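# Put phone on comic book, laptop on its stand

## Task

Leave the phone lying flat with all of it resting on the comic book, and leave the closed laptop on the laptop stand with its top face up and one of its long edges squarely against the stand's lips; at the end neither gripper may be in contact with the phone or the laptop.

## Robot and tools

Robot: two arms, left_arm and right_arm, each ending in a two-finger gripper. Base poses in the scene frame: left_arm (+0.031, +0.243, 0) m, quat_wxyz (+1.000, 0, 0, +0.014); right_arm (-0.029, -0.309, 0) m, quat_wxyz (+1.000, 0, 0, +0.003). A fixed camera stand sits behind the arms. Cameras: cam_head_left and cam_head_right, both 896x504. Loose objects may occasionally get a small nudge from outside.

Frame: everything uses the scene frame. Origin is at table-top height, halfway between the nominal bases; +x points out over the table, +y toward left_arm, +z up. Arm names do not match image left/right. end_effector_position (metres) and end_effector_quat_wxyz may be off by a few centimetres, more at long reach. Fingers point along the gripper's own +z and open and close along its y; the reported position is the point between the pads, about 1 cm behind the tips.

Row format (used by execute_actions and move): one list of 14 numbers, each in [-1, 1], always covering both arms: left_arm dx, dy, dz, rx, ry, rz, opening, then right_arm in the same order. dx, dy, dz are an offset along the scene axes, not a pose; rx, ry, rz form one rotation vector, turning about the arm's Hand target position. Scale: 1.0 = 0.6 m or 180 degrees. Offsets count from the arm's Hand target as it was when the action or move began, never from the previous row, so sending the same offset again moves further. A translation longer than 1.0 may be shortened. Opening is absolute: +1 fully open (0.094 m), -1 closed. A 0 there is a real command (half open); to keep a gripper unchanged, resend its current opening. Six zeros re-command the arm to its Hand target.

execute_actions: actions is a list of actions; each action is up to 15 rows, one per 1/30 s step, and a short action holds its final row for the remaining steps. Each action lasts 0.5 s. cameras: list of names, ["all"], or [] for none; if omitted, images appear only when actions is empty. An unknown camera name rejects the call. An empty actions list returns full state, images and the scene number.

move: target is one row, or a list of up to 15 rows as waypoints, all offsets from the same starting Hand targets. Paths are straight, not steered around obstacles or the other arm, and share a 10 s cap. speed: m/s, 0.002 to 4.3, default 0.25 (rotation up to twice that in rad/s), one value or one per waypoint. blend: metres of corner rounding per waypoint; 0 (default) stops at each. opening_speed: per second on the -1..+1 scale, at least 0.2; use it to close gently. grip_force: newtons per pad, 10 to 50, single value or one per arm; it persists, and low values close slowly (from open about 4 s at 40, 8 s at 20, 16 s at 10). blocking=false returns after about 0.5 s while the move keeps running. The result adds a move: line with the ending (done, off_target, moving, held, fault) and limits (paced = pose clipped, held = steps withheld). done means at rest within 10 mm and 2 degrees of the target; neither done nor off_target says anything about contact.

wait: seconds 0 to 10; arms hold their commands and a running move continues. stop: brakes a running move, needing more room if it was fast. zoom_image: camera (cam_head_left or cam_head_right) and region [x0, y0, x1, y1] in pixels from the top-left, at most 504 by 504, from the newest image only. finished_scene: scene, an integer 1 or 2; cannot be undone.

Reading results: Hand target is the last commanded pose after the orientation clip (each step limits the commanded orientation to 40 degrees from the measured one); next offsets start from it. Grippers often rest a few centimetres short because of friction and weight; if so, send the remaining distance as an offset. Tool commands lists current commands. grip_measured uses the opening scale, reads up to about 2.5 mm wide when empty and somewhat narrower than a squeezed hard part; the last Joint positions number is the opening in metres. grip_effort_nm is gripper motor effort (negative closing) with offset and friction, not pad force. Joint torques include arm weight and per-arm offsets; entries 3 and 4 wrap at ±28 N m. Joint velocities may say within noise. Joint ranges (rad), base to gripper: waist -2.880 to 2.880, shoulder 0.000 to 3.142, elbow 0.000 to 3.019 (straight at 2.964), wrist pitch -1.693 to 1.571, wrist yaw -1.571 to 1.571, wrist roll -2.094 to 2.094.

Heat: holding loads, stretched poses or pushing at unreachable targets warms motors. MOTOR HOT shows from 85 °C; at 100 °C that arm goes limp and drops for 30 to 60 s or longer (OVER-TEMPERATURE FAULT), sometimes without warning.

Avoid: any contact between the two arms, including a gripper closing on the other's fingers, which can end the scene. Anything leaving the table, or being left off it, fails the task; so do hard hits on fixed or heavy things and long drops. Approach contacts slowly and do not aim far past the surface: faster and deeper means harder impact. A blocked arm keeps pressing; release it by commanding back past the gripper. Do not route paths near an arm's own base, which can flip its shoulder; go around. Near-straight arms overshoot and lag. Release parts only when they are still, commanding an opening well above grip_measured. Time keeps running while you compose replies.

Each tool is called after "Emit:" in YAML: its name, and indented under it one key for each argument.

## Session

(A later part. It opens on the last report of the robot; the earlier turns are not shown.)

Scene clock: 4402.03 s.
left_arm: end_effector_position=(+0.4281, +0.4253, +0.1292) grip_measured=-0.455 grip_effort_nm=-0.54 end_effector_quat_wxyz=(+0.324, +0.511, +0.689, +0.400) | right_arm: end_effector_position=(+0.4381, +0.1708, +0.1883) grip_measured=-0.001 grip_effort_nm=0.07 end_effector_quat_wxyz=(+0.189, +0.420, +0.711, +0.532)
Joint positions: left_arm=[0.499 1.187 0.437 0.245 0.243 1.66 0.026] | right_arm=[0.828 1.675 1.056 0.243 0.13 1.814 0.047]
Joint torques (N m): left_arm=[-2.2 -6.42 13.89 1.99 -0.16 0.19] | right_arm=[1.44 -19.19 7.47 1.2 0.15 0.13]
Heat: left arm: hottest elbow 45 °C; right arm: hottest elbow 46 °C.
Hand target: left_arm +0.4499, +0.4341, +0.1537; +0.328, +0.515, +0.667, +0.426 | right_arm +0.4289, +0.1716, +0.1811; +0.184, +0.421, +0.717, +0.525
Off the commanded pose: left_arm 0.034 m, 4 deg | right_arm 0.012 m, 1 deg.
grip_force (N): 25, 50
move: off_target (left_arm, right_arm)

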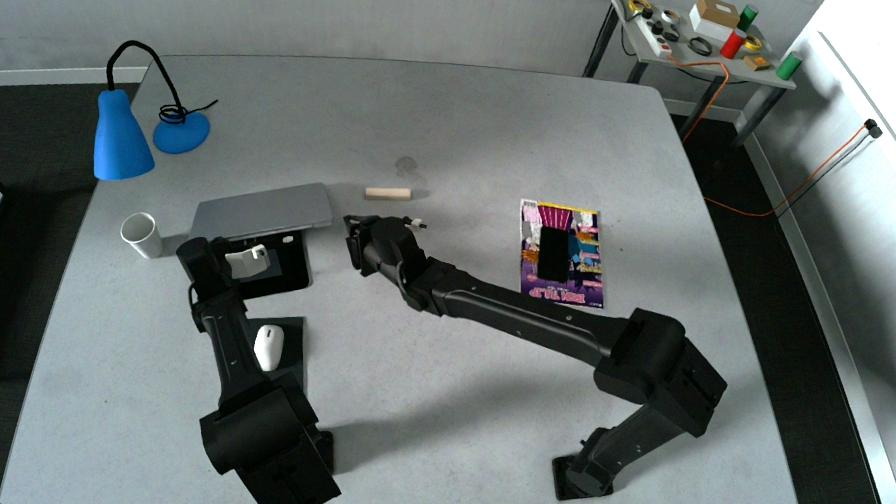

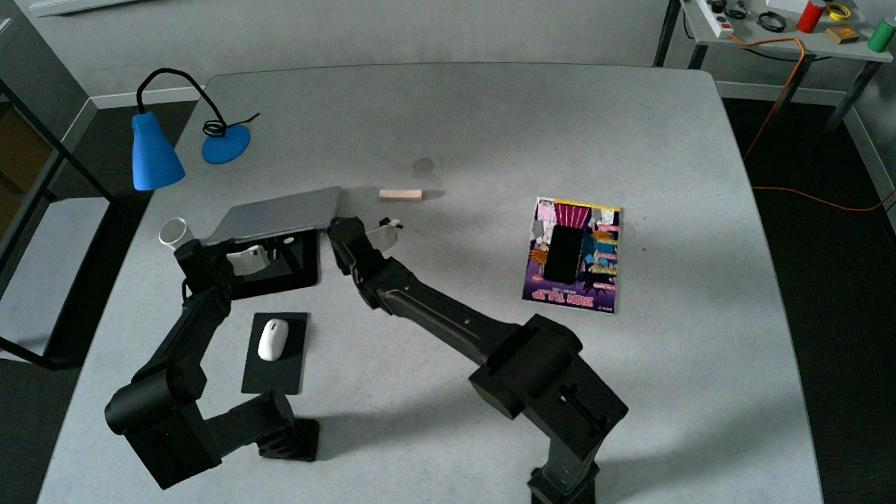

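Emit:
move:
  target:
    - [0,0,0,0,0,0,0.0,0,0,0,0,0,0,0.0]
    - [-0.03,-0.0067,-0.003,0,0,0,0.0,0,0,0,0,0,0,0.0]
  speed: 0.08
  cameras: ["cam_head_left"]

Emit:
zoom_image:
  camera: "cam_head_left"
  region: [170, 200, 330, 310]

Scene clock: 4408.50 s.
left_arm: end_effector_position=(+0.4285, +0.4239, +0.1368) grip_measured=-0.002 grip_effort_nm=0.13 end_effector_quat_wxyz=(+0.325, +0.518, +0.677, +0.409) | right_arm: end_effector_position=(+0.4381, +0.1708, +0.1883) grip_measured=-0.001 grip_effort_nm=0.07 end_effector_quat_wxyz=(+0.189, +0.420, +0.711, +0.532)
Joint positions: left_arm=[0.499 1.169 0.437 0.245 0.25 1.683 0.047] | right_arm=[0.828 1.675 1.056 0.243 0.13 1.814 0.047]
Joint torques (N m): left_arm=[-0.26 -8.35 10.54 1.88 0.2 0.09] | right_arm=[1.38 -19.14 7.47 1.21 0.15 0.13]
Heat: left arm: hottest elbow 46 °C; right arm: hottest elbow 46 °C.
Hand target: left_arm +0.4319, +0.4301, +0.1519; +0.328, +0.515, +0.667, +0.426 | right_arm +0.4289, +0.1716, +0.1811; +0.184, +0.421, +0.717, +0.525
Off the commanded pose: left_arm 0.017 m, 2 deg | right_arm 0.012 m, 1 deg.
grip_force (N): 25, 50
move: off_target (left_arm, right_arm)
Images, in order (width x height): cam_head_left 896x504.

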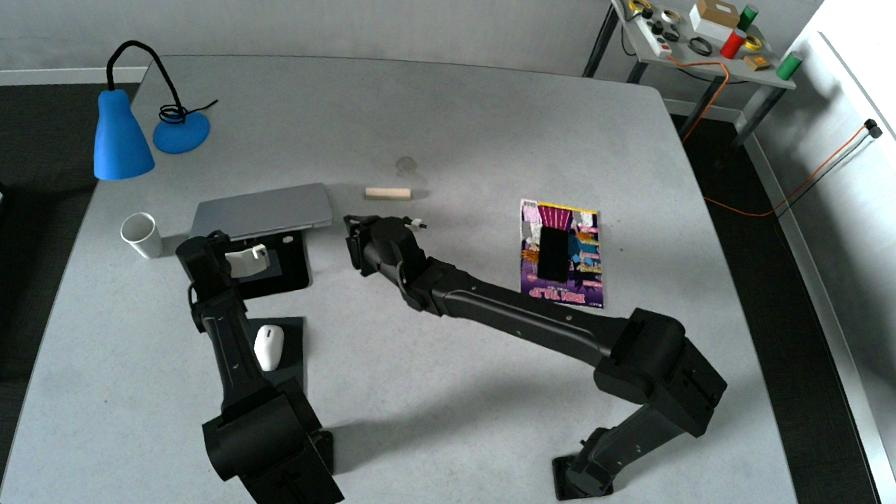

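Scaled by 3.150.

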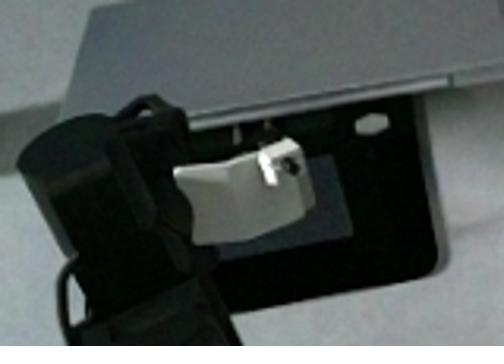

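Emit:
move:
  target: [-0.035,-0.009,-0.015,0,0,0,0.0,0,0,0,0,0,0,0.0]
  speed: 0.08

Scene clock: 4411.50 s.
left_arm: end_effector_position=(+0.4146, +0.4201, +0.1364) grip_measured=-0.002 grip_effort_nm=0.12 end_effector_quat_wxyz=(+0.328, +0.519, +0.673, +0.412) | right_arm: end_effector_position=(+0.4381, +0.1708, +0.1883) grip_measured=-0.001 grip_effort_nm=0.07 end_effector_quat_wxyz=(+0.189, +0.420, +0.711, +0.532)
Joint positions: left_arm=[0.515 1.126 0.4 0.245 0.271 1.693 0.047] | right_arm=[0.828 1.675 1.056 0.243 0.13 1.814 0.047]
Joint torques (N m): left_arm=[-0.67 -8.41 8.36 2.48 0.17 0.01] | right_arm=[1.38 -19.14 7.49 1.21 0.15 0.13]
Heat: left arm: hottest elbow 45 °C; right arm: hottest elbow 46 °C.
Hand target: left_arm +0.4110, +0.4246, +0.1429; +0.329, +0.516, +0.667, +0.426 | right_arm +0.4289, +0.1716, +0.1811; +0.184, +0.421, +0.717, +0.525
Off the commanded pose: left_arm 0.009 m, 2 deg | right_arm 0.012 m, 1 deg.
grip_force (N): 25, 50
move: off_target (right_arm)

Emit:
move:
  target: [0.0127,0.0,-0.02,0,0,0,0.0,0,0,0,0,0,0,0.0]
  speed: 0.08

Scene clock: 4414.87 s.
left_arm: end_effector_position=(+0.4202, +0.4249, +0.1353) grip_measured=-0.002 grip_effort_nm=0.12 end_effector_quat_wxyz=(+0.330, +0.515, +0.668, +0.424) | right_arm: end_effector_position=(+0.4381, +0.1708, +0.1883) grip_measured=-0.001 grip_effort_nm=0.07 end_effector_quat_wxyz=(+0.189, +0.420, +0.711, +0.532)
Joint positions: left_arm=[0.516 1.161 0.4 0.307 0.264 1.693 0.047] | right_arm=[0.828 1.675 1.056 0.243 0.13 1.814 0.047]
Joint torques (N m): left_arm=[-1.55 -6.65 7.92 2.48 -0.02 -0.01] | right_arm=[1.38 -19.19 7.49 1.21 0.15 0.12]
Heat: left arm: hottest elbow 45 °C; right arm: hottest elbow 46 °C.
Hand target: left_arm +0.4185, +0.4247, +0.1309; +0.328, +0.515, +0.667, +0.426 | right_arm +0.4289, +0.1716, +0.1811; +0.184, +0.421, +0.717, +0.525
Off the commanded pose: left_arm 0.005 m, 0 deg | right_arm 0.012 m, 1 deg.
grip_force (N): 25, 50
move: off_target (right_arm)

Emit:
move:
  target: [-0.005,0.0,-0.03,0,0,0,0.0,0,0,0,0,0,0,0.0]
  speed: 0.08
  cameras: ["cam_head_left","cam_head_right"]

Emit:
zoom_image:
  camera: "cam_head_left"
  region: [190, 215, 290, 285]

Emit:
zoom_image:
  camera: "cam_head_right"
  region: [190, 215, 290, 285]

Scene clock: 4419.13 s.
left_arm: end_effector_position=(+0.4175, +0.4233, +0.1160) grip_measured=-0.002 grip_effort_nm=0.12 end_effector_quat_wxyz=(+0.329, +0.516, +0.668, +0.423) | right_arm: end_effector_position=(+0.4381, +0.1708, +0.1883) grip_measured=-0.001 grip_effort_nm=0.07 end_effector_quat_wxyz=(+0.189, +0.420, +0.711, +0.532)
Joint positions: left_arm=[0.516 1.218 0.369 0.392 0.264 1.693 0.047] | right_arm=[0.828 1.675 1.056 0.243 0.13 1.814 0.047]
Joint torques (N m): left_arm=[-1.14 -7.47 7.32 2.55 0.14 0.02] | right_arm=[1.44 -19.19 7.49 1.18 0.14 0.13]
Heat: left arm: hottest elbow 44 °C; right arm: hottest elbow 46 °C.
Hand target: left_arm +0.4156, +0.4248, +0.1129; +0.328, +0.515, +0.667, +0.426 | right_arm +0.4289, +0.1716, +0.1811; +0.184, +0.421, +0.717, +0.525
Off the commanded pose: left_arm 0.004 m, 0 deg | right_arm 0.012 m, 1 deg.
grip_force (N): 25, 50
move: off_target (right_arm)

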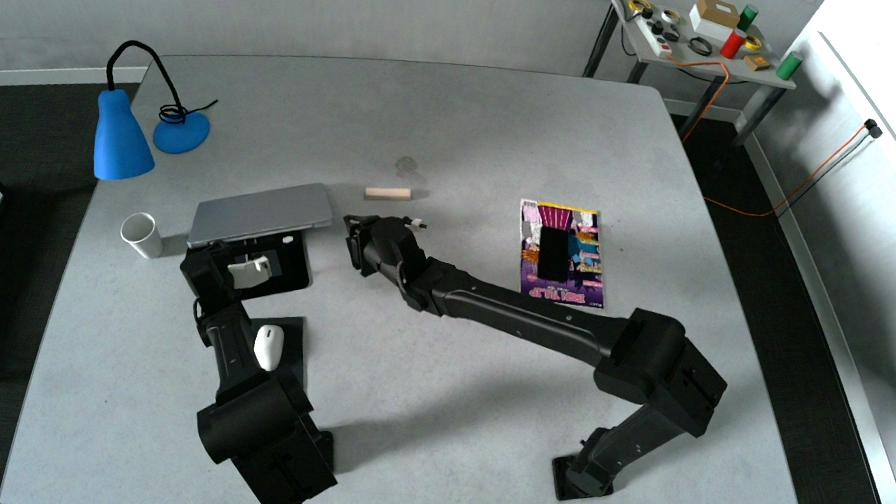

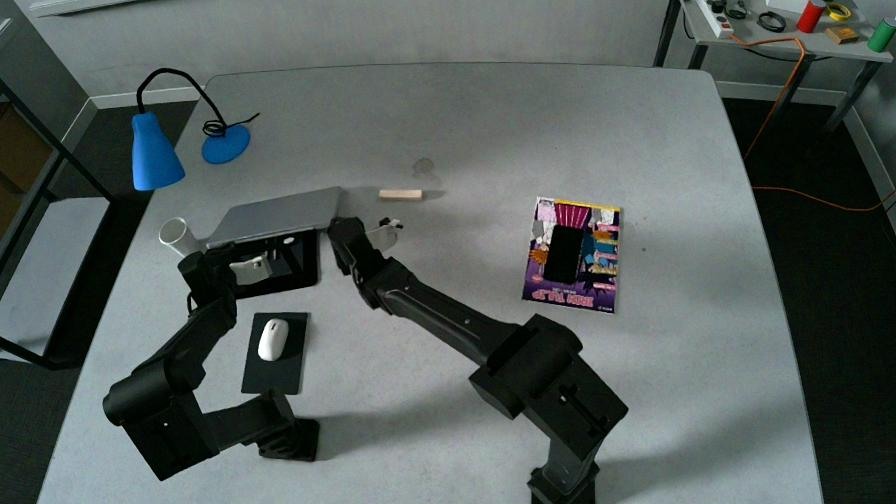

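Scaled by 5.040.

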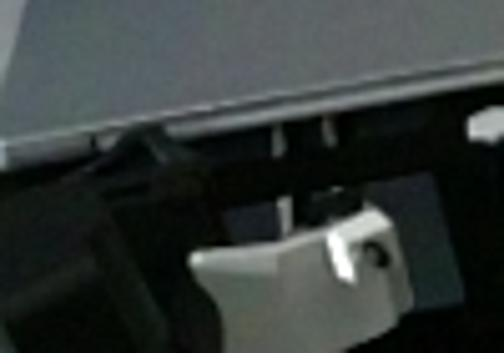

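Scaled by 5.040.

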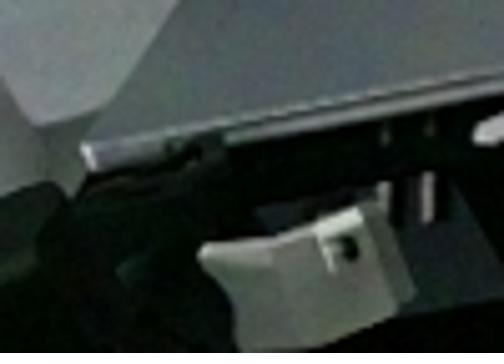

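Emit:
move:
  target: [0.004,0.0,0.02,0,0,0,-1.0,0,0,0,0,0,0,0.0]
  speed: 0.05
  opening_speed: 0.4
  cameras: ["cam_head_left","cam_head_right"]

Emit:
zoom_image:
  camera: "cam_head_left"
  region: [190, 200, 330, 300]

Emit:
zoom_image:
  camera: "cam_head_right"
  region: [190, 200, 330, 300]

Scene clock: 4426.80 s.
left_arm: end_effector_position=(+0.4168, +0.4228, +0.1233) grip_measured=-0.778 grip_effort_nm=-0.50 end_effector_quat_wxyz=(+0.329, +0.517, +0.666, +0.426) | right_arm: end_effector_position=(+0.4381, +0.1708, +0.1883) grip_measured=-0.001 grip_effort_nm=0.07 end_effector_quat_wxyz=(+0.189, +0.420, +0.711, +0.532)
Joint positions: left_arm=[0.516 1.19 0.373 0.367 0.264 1.698 0.01] | right_arm=[0.828 1.675 1.056 0.243 0.13 1.814 0.047]
Joint torques (N m): left_arm=[-0.85 -6.65 9.29 1.4 0.02 -0.11] | right_arm=[1.38 -19.19 7.5 1.21 0.14 0.13]
Heat: left arm: hottest elbow 43 °C; right arm: hottest elbow 46 °C.
Hand target: left_arm +0.4180, +0.4248, +0.1250; +0.328, +0.515, +0.667, +0.426 | right_arm +0.4289, +0.1716, +0.1811; +0.184, +0.421, +0.717, +0.525
Off the commanded pose: left_arm 0.003 m, 0 deg | right_arm 0.012 m, 1 deg.
grip_force (N): 25, 50
move: off_target (right_arm)

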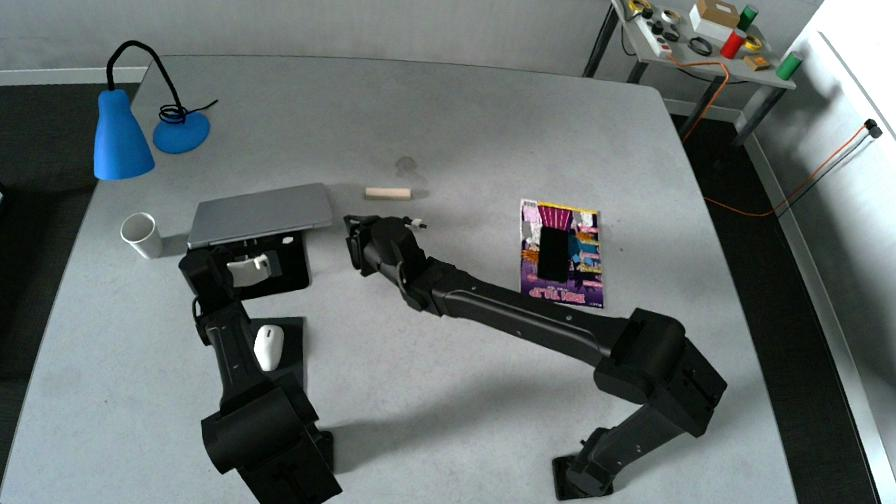

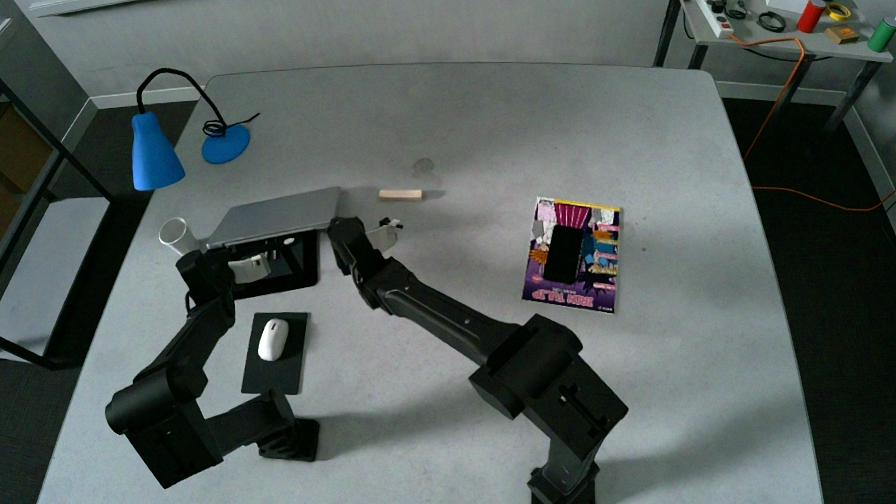

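Scaled by 3.600.

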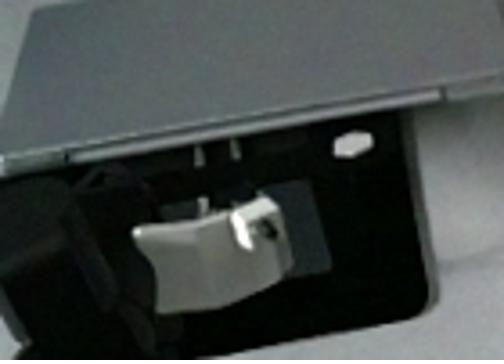

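Scaled by 3.600.

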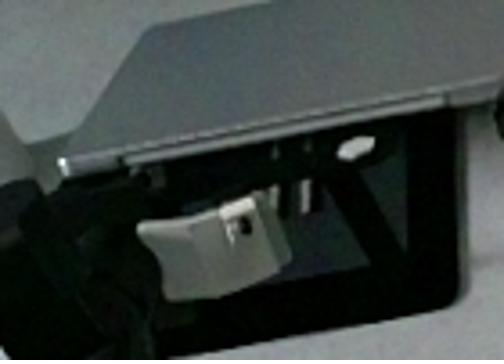

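Emit:
move:
  target: [0,0,0,0,0,0,-1.0,0.1685,-0.011,-0.0935,0.083,0.0215,0.207,0.1]
  speed: 0.2
  grip_force: [40, 50]
  cameras: ["cam_head_left","cam_head_right"]

Emit:
zoom_image:
  camera: "cam_head_left"
  region: [260, 170, 420, 280]

Emit:
zoom_image:
  camera: "cam_head_right"
  region: [260, 170, 420, 280]

Scene clock: 4436.70 s.
left_arm: end_effector_position=(+0.4168, +0.4228, +0.1234) grip_measured=-0.788 grip_effort_nm=-0.82 end_effector_quat_wxyz=(+0.330, +0.516, +0.666, +0.426) | right_arm: end_effector_position=(+0.5109, +0.1594, +0.1220) grip_measured=+0.099 grip_effort_nm=0.07 end_effector_quat_wxyz=(-0.084, +0.217, +0.750, +0.619)
Joint positions: left_arm=[0.516 1.19 0.373 0.367 0.264 1.697 0.01] | right_arm=[0.524 2.013 1.27 0.397 -0.864 1.721 0.052]
Joint torques (N m): left_arm=[-1.55 -7.94 9.1 1.47 -0.03 -0.05] | right_arm=[0.03 -20.6 11.48 1.96 -0.21 0.02]
Heat: left arm: hottest elbow 42 °C; right arm: hottest elbow 46 °C.
Hand target: left_arm +0.4180, +0.4248, +0.1250; +0.328, +0.515, +0.667, +0.426 | right_arm +0.5302, +0.1648, +0.1252; -0.072, +0.208, +0.746, +0.629
Off the commanded pose: left_arm 0.003 m, 0 deg | right_arm 0.020 m, 2 deg.
grip_force (N): 40, 50
move: off_target (right_arm)

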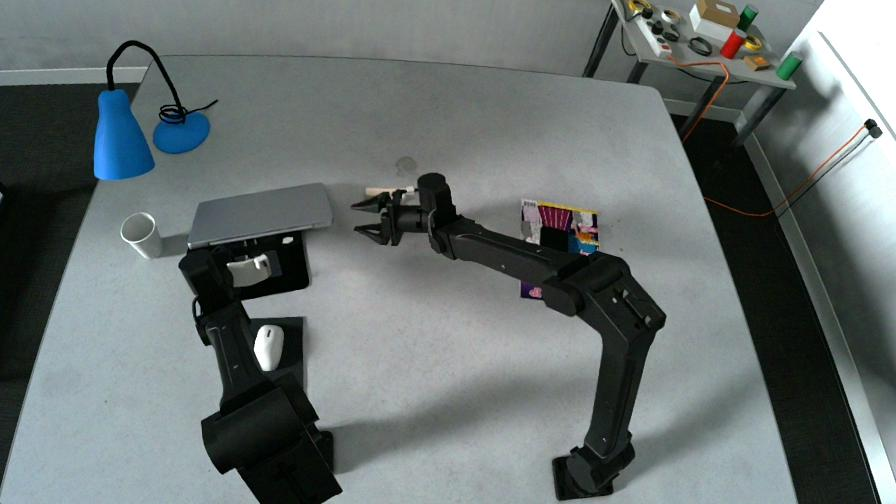

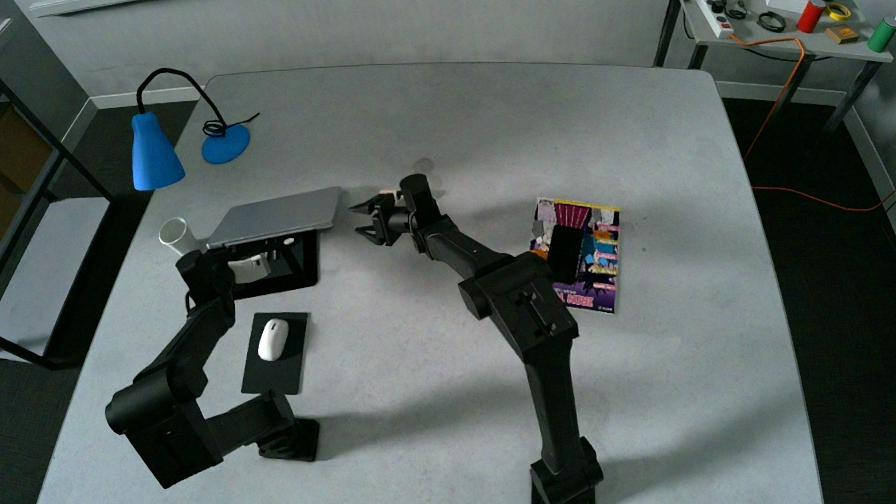

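Scaled by 3.150.

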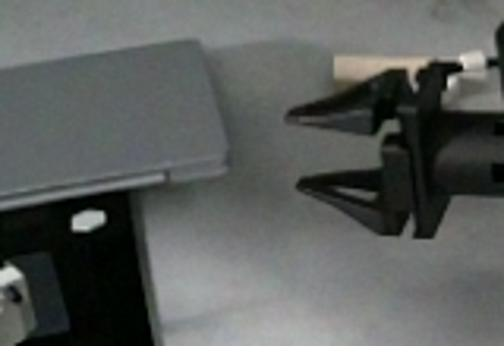

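Scaled by 3.150.

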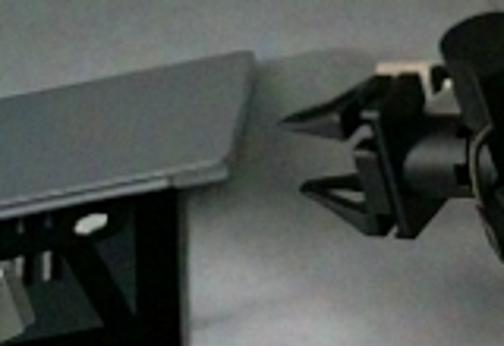

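Emit:
move:
  target: [0,0,0,0,0,0,-1.0,0.0133,0.0917,-0.02,0,0,0,0.1]
  speed: 0.15
  cameras: ["cam_head_left","cam_head_right"]

Emit:
zoom_image:
  camera: "cam_head_left"
  region: [270, 170, 390, 250]

Emit:
zoom_image:
  camera: "cam_head_right"
  region: [270, 170, 390, 250]

Scene clock: 4444.93 s.
left_arm: end_effector_position=(+0.4168, +0.4228, +0.1234) grip_measured=-0.788 grip_effort_nm=-0.82 end_effector_quat_wxyz=(+0.330, +0.516, +0.666, +0.426) | right_arm: end_effector_position=(+0.5245, +0.2088, +0.1146) grip_measured=+0.099 grip_effort_nm=0.07 end_effector_quat_wxyz=(-0.074, +0.210, +0.750, +0.623)
Joint positions: left_arm=[0.516 1.19 0.373 0.367 0.264 1.697 0.01] | right_arm=[0.582 2.101 1.394 0.397 -0.804 1.736 0.052]
Joint torques (N m): left_arm=[-1.2 -7.82 9.29 1.31 -0.02 -0.04] | right_arm=[0.62 -22.01 11.84 1.61 -0.05 0.15]
Heat: left arm: hottest elbow 42 °C; right arm: hottest elbow 48 °C.
Hand target: left_arm +0.4180, +0.4248, +0.1250; +0.328, +0.515, +0.667, +0.426 | right_arm +0.5381, +0.2198, +0.1130; -0.072, +0.208, +0.746, +0.628
Off the commanded pose: left_arm 0.003 m, 0 deg | right_arm 0.018 m, 1 deg.
grip_force (N): 40, 50
move: off_target (right_arm)

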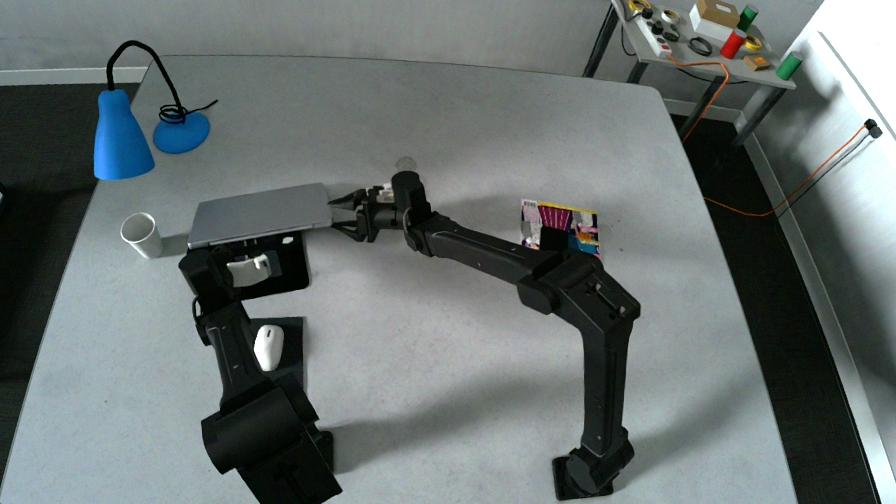

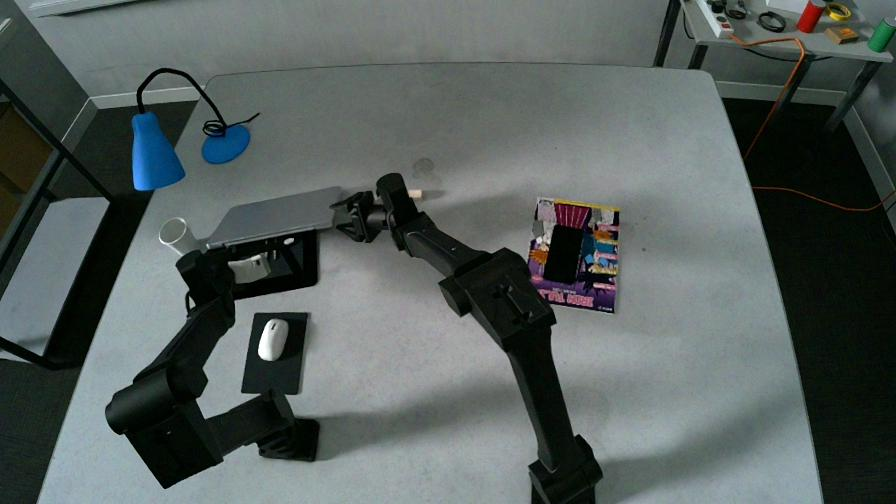

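Scaled by 4.200.

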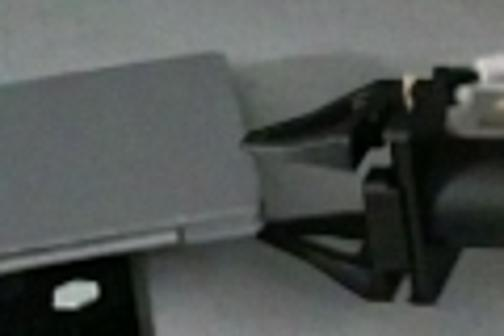

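Scaled by 4.200.

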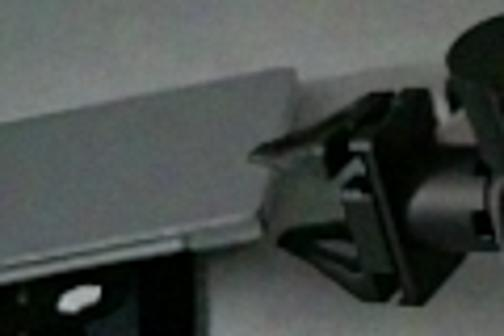

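Emit:
move:
  target: [0,0,0,0,0,0,-1.0,0.0,0.0688,-0.0222,0,0,0,0.1]
  speed: 0.12
  cameras: ["cam_head_left","cam_head_right"]

Emit:
zoom_image:
  camera: "cam_head_left"
  region: [270, 170, 390, 250]

Emit:
zoom_image:
  camera: "cam_head_right"
  region: [270, 170, 390, 250]

Scene clock: 4458.40 s.
left_arm: end_effector_position=(+0.4168, +0.4228, +0.1234) grip_measured=-0.788 grip_effort_nm=-0.82 end_effector_quat_wxyz=(+0.330, +0.516, +0.666, +0.426) | right_arm: end_effector_position=(+0.5270, +0.2487, +0.1031) grip_measured=+0.099 grip_effort_nm=0.07 end_effector_quat_wxyz=(-0.072, +0.210, +0.749, +0.624)
Joint positions: left_arm=[0.516 1.19 0.373 0.367 0.264 1.697 0.01] | right_arm=[0.631 2.171 1.481 0.397 -0.755 1.756 0.052]
Joint torques (N m): left_arm=[-1.08 -7.77 9.11 1.39 0.05 -0.06] | right_arm=[0.85 -22.95 12 1.55 -0.03 0.15]
Heat: left arm: hottest elbow 41 °C; right arm: hottest elbow 50 °C.
Hand target: left_arm +0.4180, +0.4248, +0.1250; +0.328, +0.515, +0.667, +0.426 | right_arm +0.5382, +0.2611, +0.0999; -0.072, +0.208, +0.746, +0.629
Off the commanded pose: left_arm 0.003 m, 0 deg | right_arm 0.017 m, 1 deg.
grip_force (N): 40, 50
move: off_target (right_arm)

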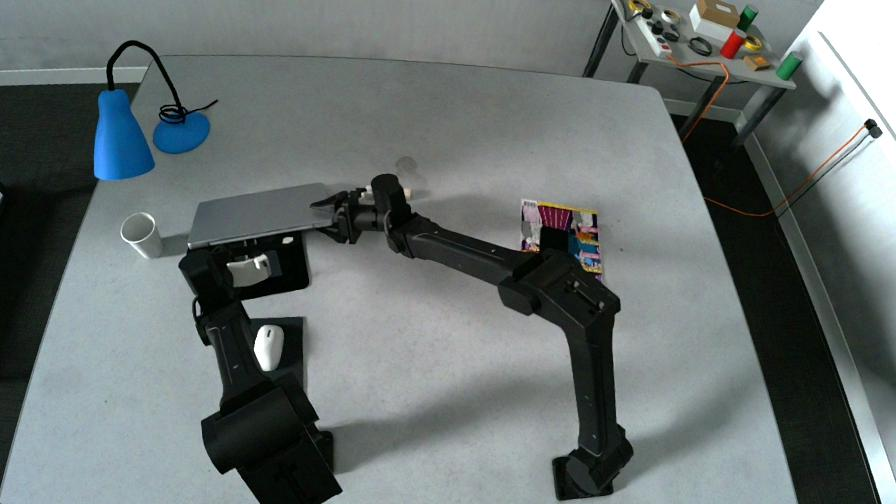

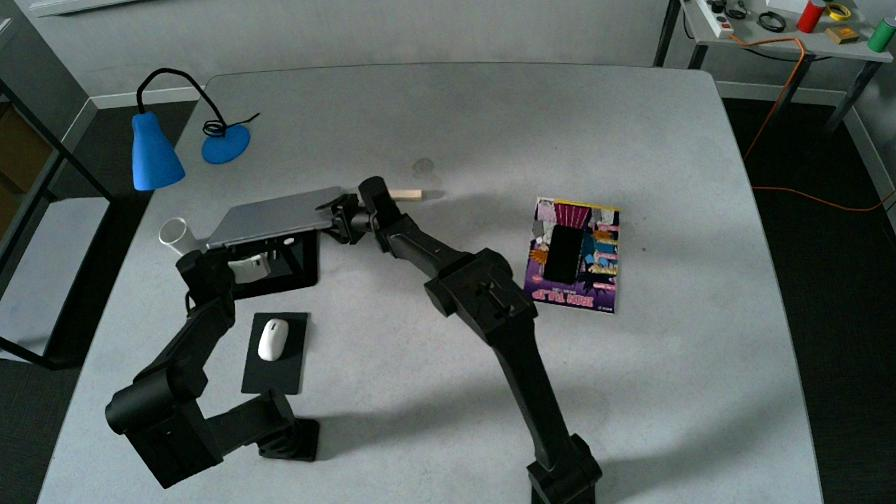

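Scaled by 4.200.

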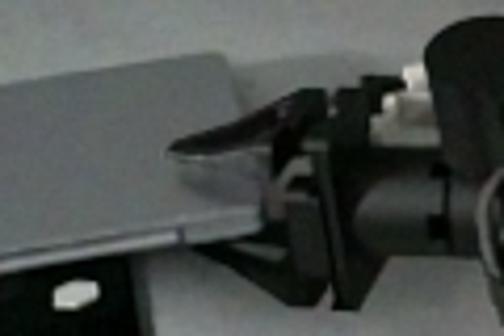

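Scaled by 4.200.

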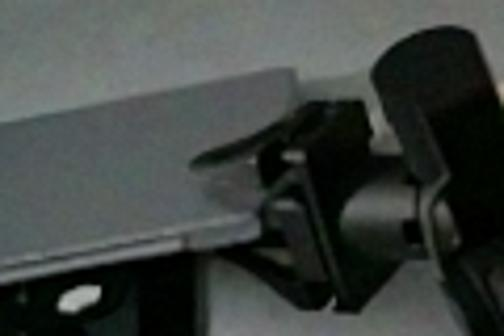

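Emit:
move:
  target: [0,0,0,0,0,0,-1.0,0.0,0.0,0.0,0,0,0,-0.8]
  speed: 0.12
  opening_speed: 0.6
  cameras: ["cam_head_left","cam_head_right"]

Emit:
zoom_image:
  camera: "cam_head_left"
  region: [190, 170, 350, 270]

Emit:
zoom_image:
  camera: "cam_head_right"
  region: [200, 170, 370, 280]

Scene clock: 4463.63 s.
left_arm: end_effector_position=(+0.4168, +0.4228, +0.1234) grip_measured=-0.788 grip_effort_nm=-0.82 end_effector_quat_wxyz=(+0.330, +0.516, +0.666, +0.426) | right_arm: end_effector_position=(+0.5295, +0.2504, +0.1079) grip_measured=-0.659 grip_effort_nm=-1.02 end_effector_quat_wxyz=(-0.080, +0.220, +0.744, +0.626)
Joint positions: left_arm=[0.516 1.19 0.373 0.367 0.264 1.696 0.01] | right_arm=[0.631 2.171 1.491 0.397 -0.754 1.788 0.016]
Joint torques (N m): left_arm=[-1.32 -7.36 9.28 1.37 0.02 -0.02] | right_arm=[0.91 -23.06 11.41 1.57 -0.05 -0.16]
Motor temperatures (°C): left_arm=[22 27 41 24 26 23 30] | right_arm=[26 45 51 25 24 23 25]
Heat: left arm: hottest elbow 41 °C; right arm: hottest elbow 51 °C.
Hand target: left_arm +0.4180, +0.4248, +0.1250; +0.329, +0.515, +0.667, +0.426 | right_arm +0.5382, +0.2611, +0.0999; -0.072, +0.208, +0.746, +0.629
Off the commanded pose: left_arm 0.003 m, 0 deg | right_arm 0.016 m, 2 deg.
grip_force (N): 40, 50
move: off_target (right_arm)

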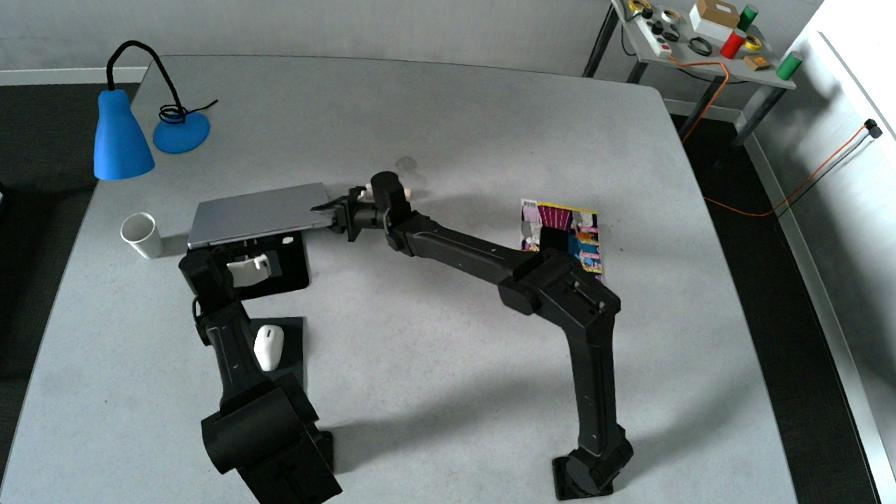

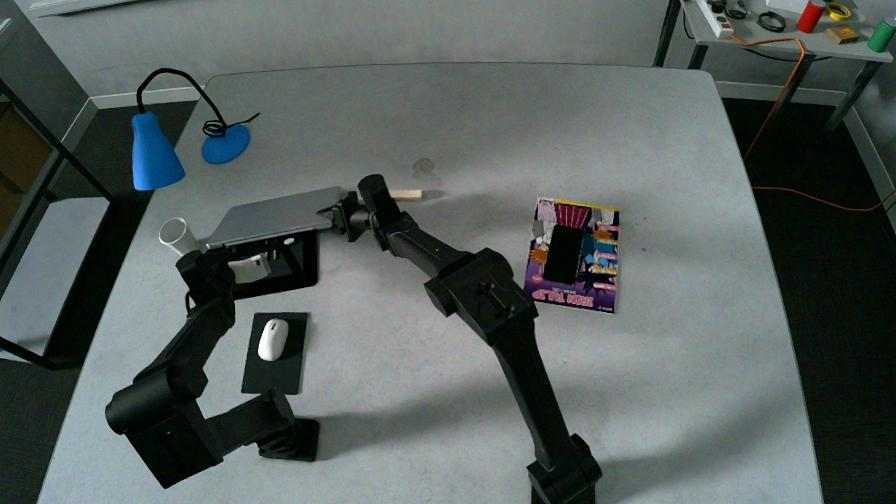

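Scaled by 3.150.

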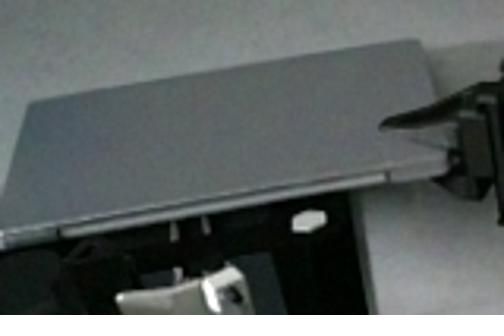

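Scaled by 2.965.

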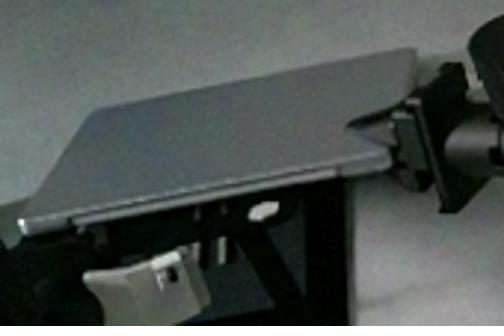

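Emit:
move:
  target: [0,0,0,0,0,0,-1.0,0.0,0.0,0.1,0,0,0,-0.8]
  speed: 0.12

Scene clock: 4466.33 s.
left_arm: end_effector_position=(+0.4168, +0.4228, +0.1234) grip_measured=-0.788 grip_effort_nm=-0.82 end_effector_quat_wxyz=(+0.330, +0.515, +0.667, +0.425) | right_arm: end_effector_position=(+0.5297, +0.2501, +0.1130) grip_measured=-0.659 grip_effort_nm=-1.04 end_effector_quat_wxyz=(-0.084, +0.226, +0.754, +0.611)
Joint positions: left_arm=[0.516 1.19 0.373 0.367 0.264 1.694 0.01] | right_arm=[0.631 2.153 1.505 0.316 -0.751 1.767 0.016]
Joint torques (N m): left_arm=[-1.61 -7.12 9.26 1.46 0 0.02] | right_arm=[0.91 -29.45 11.77 0.44 -0.16 0.09]
Heat: left arm: hottest elbow 41 °C; right arm: hottest elbow 51 °C.
Hand target: left_arm +0.4180, +0.4248, +0.1249; +0.328, +0.515, +0.667, +0.426 | right_arm +0.5383, +0.2611, +0.1599; -0.072, +0.208, +0.746, +0.629
Off the commanded pose: left_arm 0.003 m, 0 deg | right_arm 0.049 m, 3 deg.
grip_force (N): 40, 50
move: off_target (right_arm)

Emit:
move:
  target: [0,0,0,0,0,0,-1.0,0.0,0.0,0.0667,0,0,0,-0.8]
  speed: 0.1
  cameras: ["cam_head_left","cam_head_right"]

Emit:
zoom_image:
  camera: "cam_head_left"
  region: [190, 170, 350, 270]

Emit:
zoom_image:
  camera: "cam_head_right"
  region: [200, 170, 370, 280]

Scene clock: 4470.37 s.
left_arm: end_effector_position=(+0.4168, +0.4227, +0.1241) grip_measured=-0.788 grip_effort_nm=-0.82 end_effector_quat_wxyz=(+0.331, +0.515, +0.666, +0.426) | right_arm: end_effector_position=(+0.5276, +0.2523, +0.1264) grip_measured=-0.659 grip_effort_nm=-1.04 end_effector_quat_wxyz=(-0.083, +0.231, +0.762, +0.599)
Joint positions: left_arm=[0.516 1.189 0.373 0.367 0.265 1.693 0.01] | right_arm=[0.637 2.123 1.519 0.232 -0.736 1.746 0.016]
Joint torques (N m): left_arm=[-1.79 -7.06 9.09 1.5 -0.01 -0.03] | right_arm=[0.44 -31.33 12.59 0.84 -0.73 0.24]
Heat: left arm: hottest elbow 41 °C; right arm: hottest elbow 51 °C.
Hand target: left_arm +0.4180, +0.4248, +0.1249; +0.329, +0.515, +0.667, +0.426 | right_arm +0.5382, +0.2612, +0.2001; -0.072, +0.208, +0.746, +0.629
Off the commanded pose: left_arm 0.003 m, 0 deg | right_arm 0.075 m, 5 deg.
grip_force (N): 40, 50
move: off_target (right_arm)

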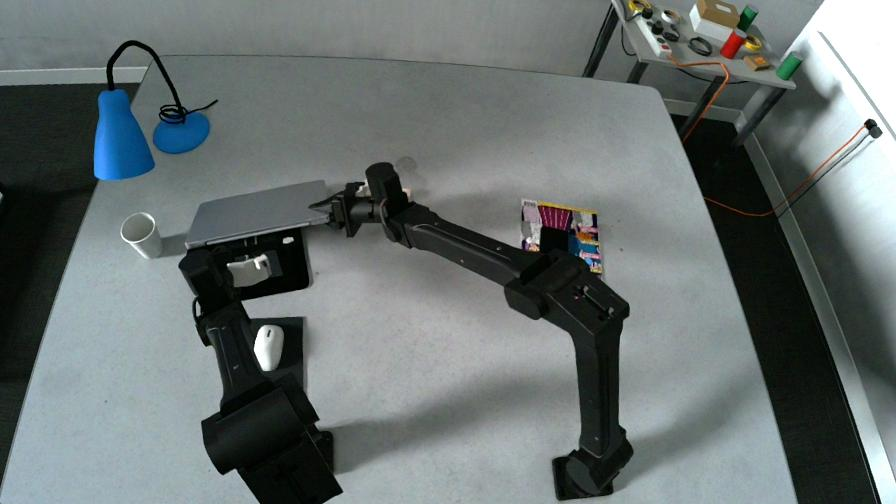

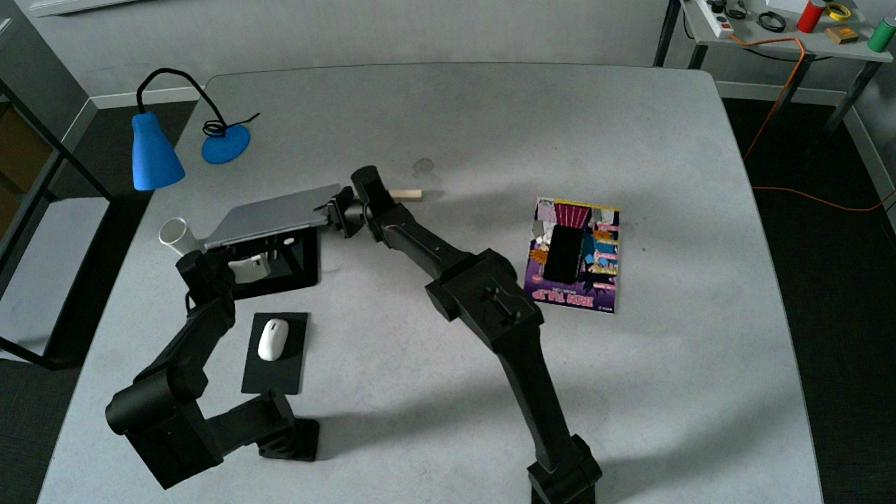

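Scaled by 3.150.

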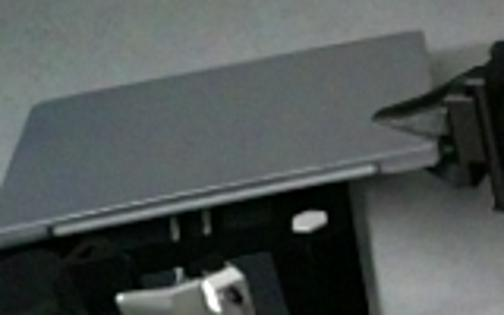

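Scaled by 2.965.

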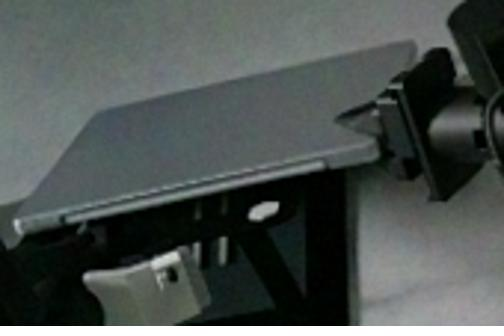

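Emit:
move:
  target: [0,0,0,0,0,0,-1.0,-0.02,0.0637,0,0,0,0,-0.8]
  speed: 0.08
  cameras: ["cam_head_left","cam_head_right"]

Emit:
zoom_image:
  camera: "cam_head_left"
  region: [190, 170, 350, 270]

Emit:
zoom_image:
  camera: "cam_head_right"
  region: [200, 170, 370, 280]

Scene clock: 4476.20 s.
left_arm: end_effector_position=(+0.4168, +0.4227, +0.1241) grip_measured=-0.788 grip_effort_nm=-0.82 end_effector_quat_wxyz=(+0.331, +0.515, +0.667, +0.426) | right_arm: end_effector_position=(+0.5241, +0.2592, +0.1307) grip_measured=-0.660 grip_effort_nm=-1.03 end_effector_quat_wxyz=(-0.078, +0.237, +0.763, +0.596)
Joint positions: left_arm=[0.516 1.189 0.373 0.367 0.265 1.692 0.01] | right_arm=[0.652 2.115 1.523 0.218 -0.707 1.752 0.016]
Joint torques (N m): left_arm=[-0.79 -7.3 9.28 1.42 0.02 0.01] | right_arm=[3.14 -28.81 14.99 1.36 0.02 0.4]
Heat: left arm: hottest elbow 41 °C; right arm: hottest elbow 53 °C.
Hand target: left_arm +0.4180, +0.4248, +0.1249; +0.328, +0.516, +0.667, +0.426 | right_arm +0.5261, +0.2994, +0.2000; -0.072, +0.208, +0.746, +0.629
Off the commanded pose: left_arm 0.003 m, 0 deg | right_arm 0.080 m, 5 deg.
grip_force (N): 40, 50
move: off_target (right_arm)

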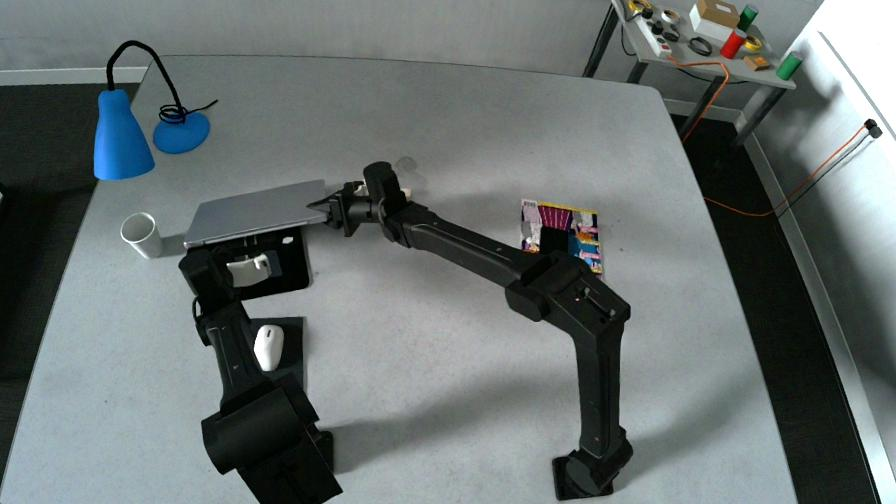

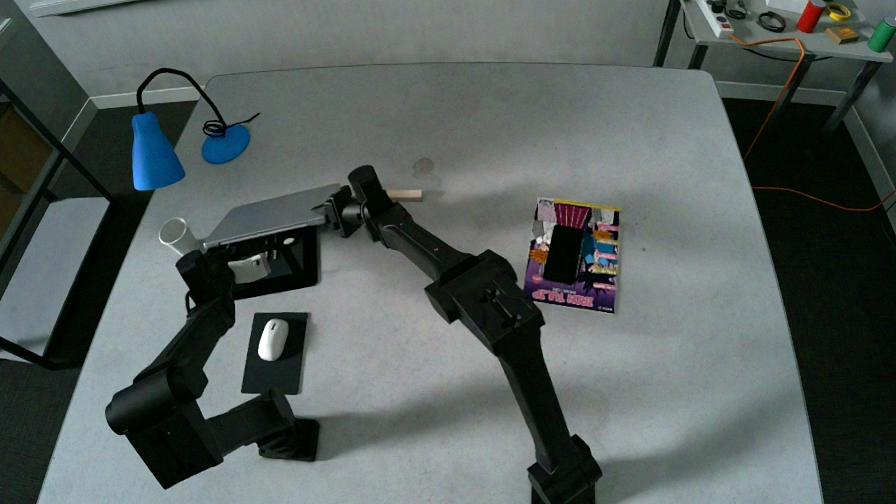

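Scaled by 3.150.

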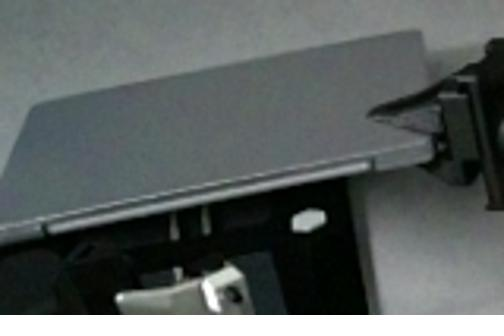

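Scaled by 2.965.

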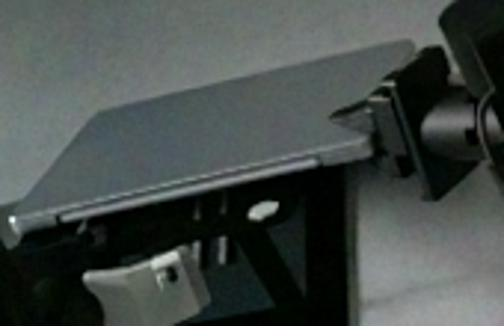

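Emit:
move:
  target: [0,0,0,0,0,0,-1.0,-0.02,0.0637,-0.01,0,0,0,-0.8]
  speed: 0.08
  cameras: ["cam_head_left","cam_head_right"]

Emit:
zoom_image:
  camera: "cam_head_left"
  region: [190, 170, 350, 270]

Emit:
zoom_image:
  camera: "cam_head_right"
  region: [200, 170, 370, 280]

Scene clock: 4481.93 s.
left_arm: end_effector_position=(+0.4161, +0.4249, +0.1240) grip_measured=-0.788 grip_effort_nm=-0.82 end_effector_quat_wxyz=(+0.329, +0.509, +0.672, +0.427) | right_arm: end_effector_position=(+0.5103, +0.2940, +0.1380) grip_measured=-0.661 grip_effort_nm=-1.04 end_effector_quat_wxyz=(-0.069, +0.240, +0.765, +0.594)
Joint positions: left_arm=[0.516 1.188 0.373 0.367 0.252 1.682 0.01] | right_arm=[0.709 2.124 1.564 0.198 -0.635 1.77 0.016]
Joint torques (N m): left_arm=[-1.55 -7.3 9.2 1.33 0.47 0.13] | right_arm=[2.84 -26.34 16.49 1.65 -0.64 0.37]
Motor temperatures (°C): left_arm=[22 27 41 24 26 23 30] | right_arm=[26 48 55 25 24 23 26]
Heat: left arm: hottest elbow 41 °C; right arm: hottest elbow 55 °C.
Hand target: left_arm +0.4180, +0.4247, +0.1249; +0.329, +0.515, +0.667, +0.426 | right_arm +0.5142, +0.3376, +0.1938; -0.072, +0.208, +0.746, +0.629
Off the commanded pose: left_arm 0.002 m, 1 deg | right_arm 0.071 m, 6 deg.
grip_force (N): 40, 50
move: off_target (right_arm)

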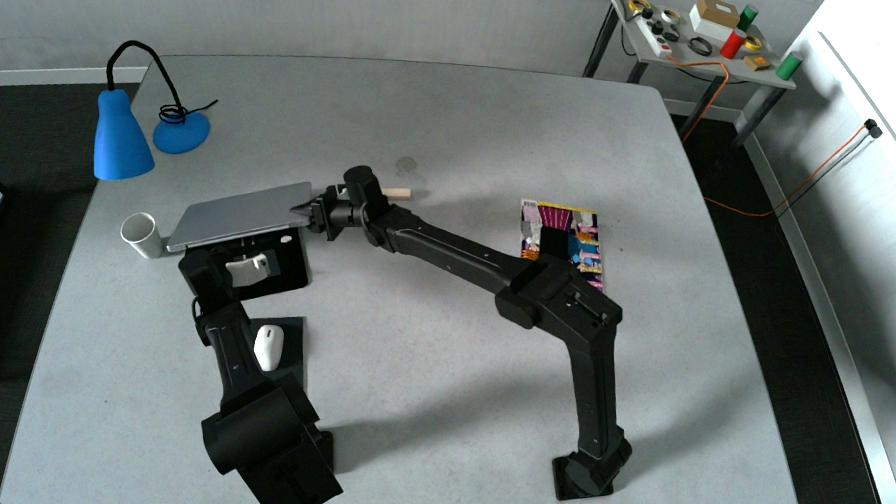

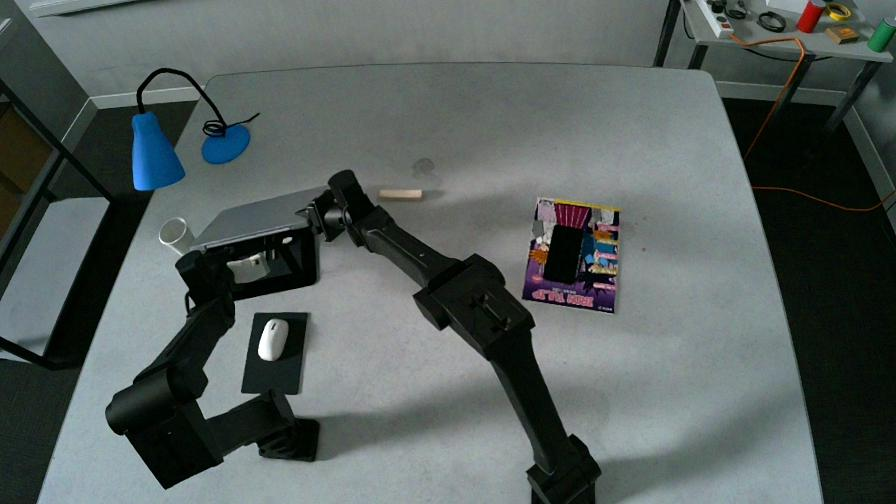

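Scaled by 3.150.

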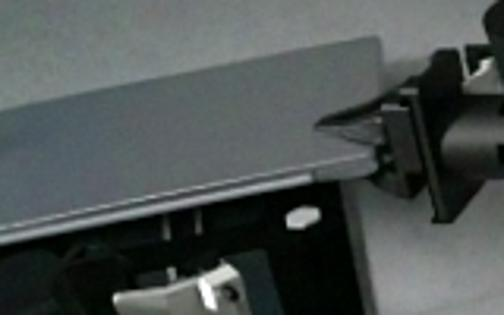

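Scaled by 2.965.

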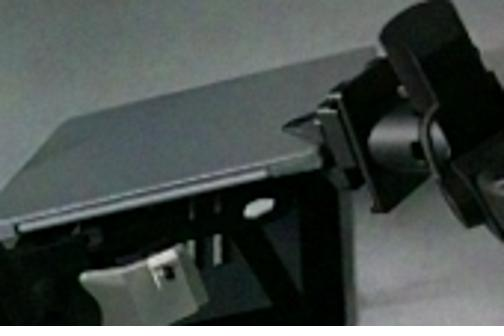

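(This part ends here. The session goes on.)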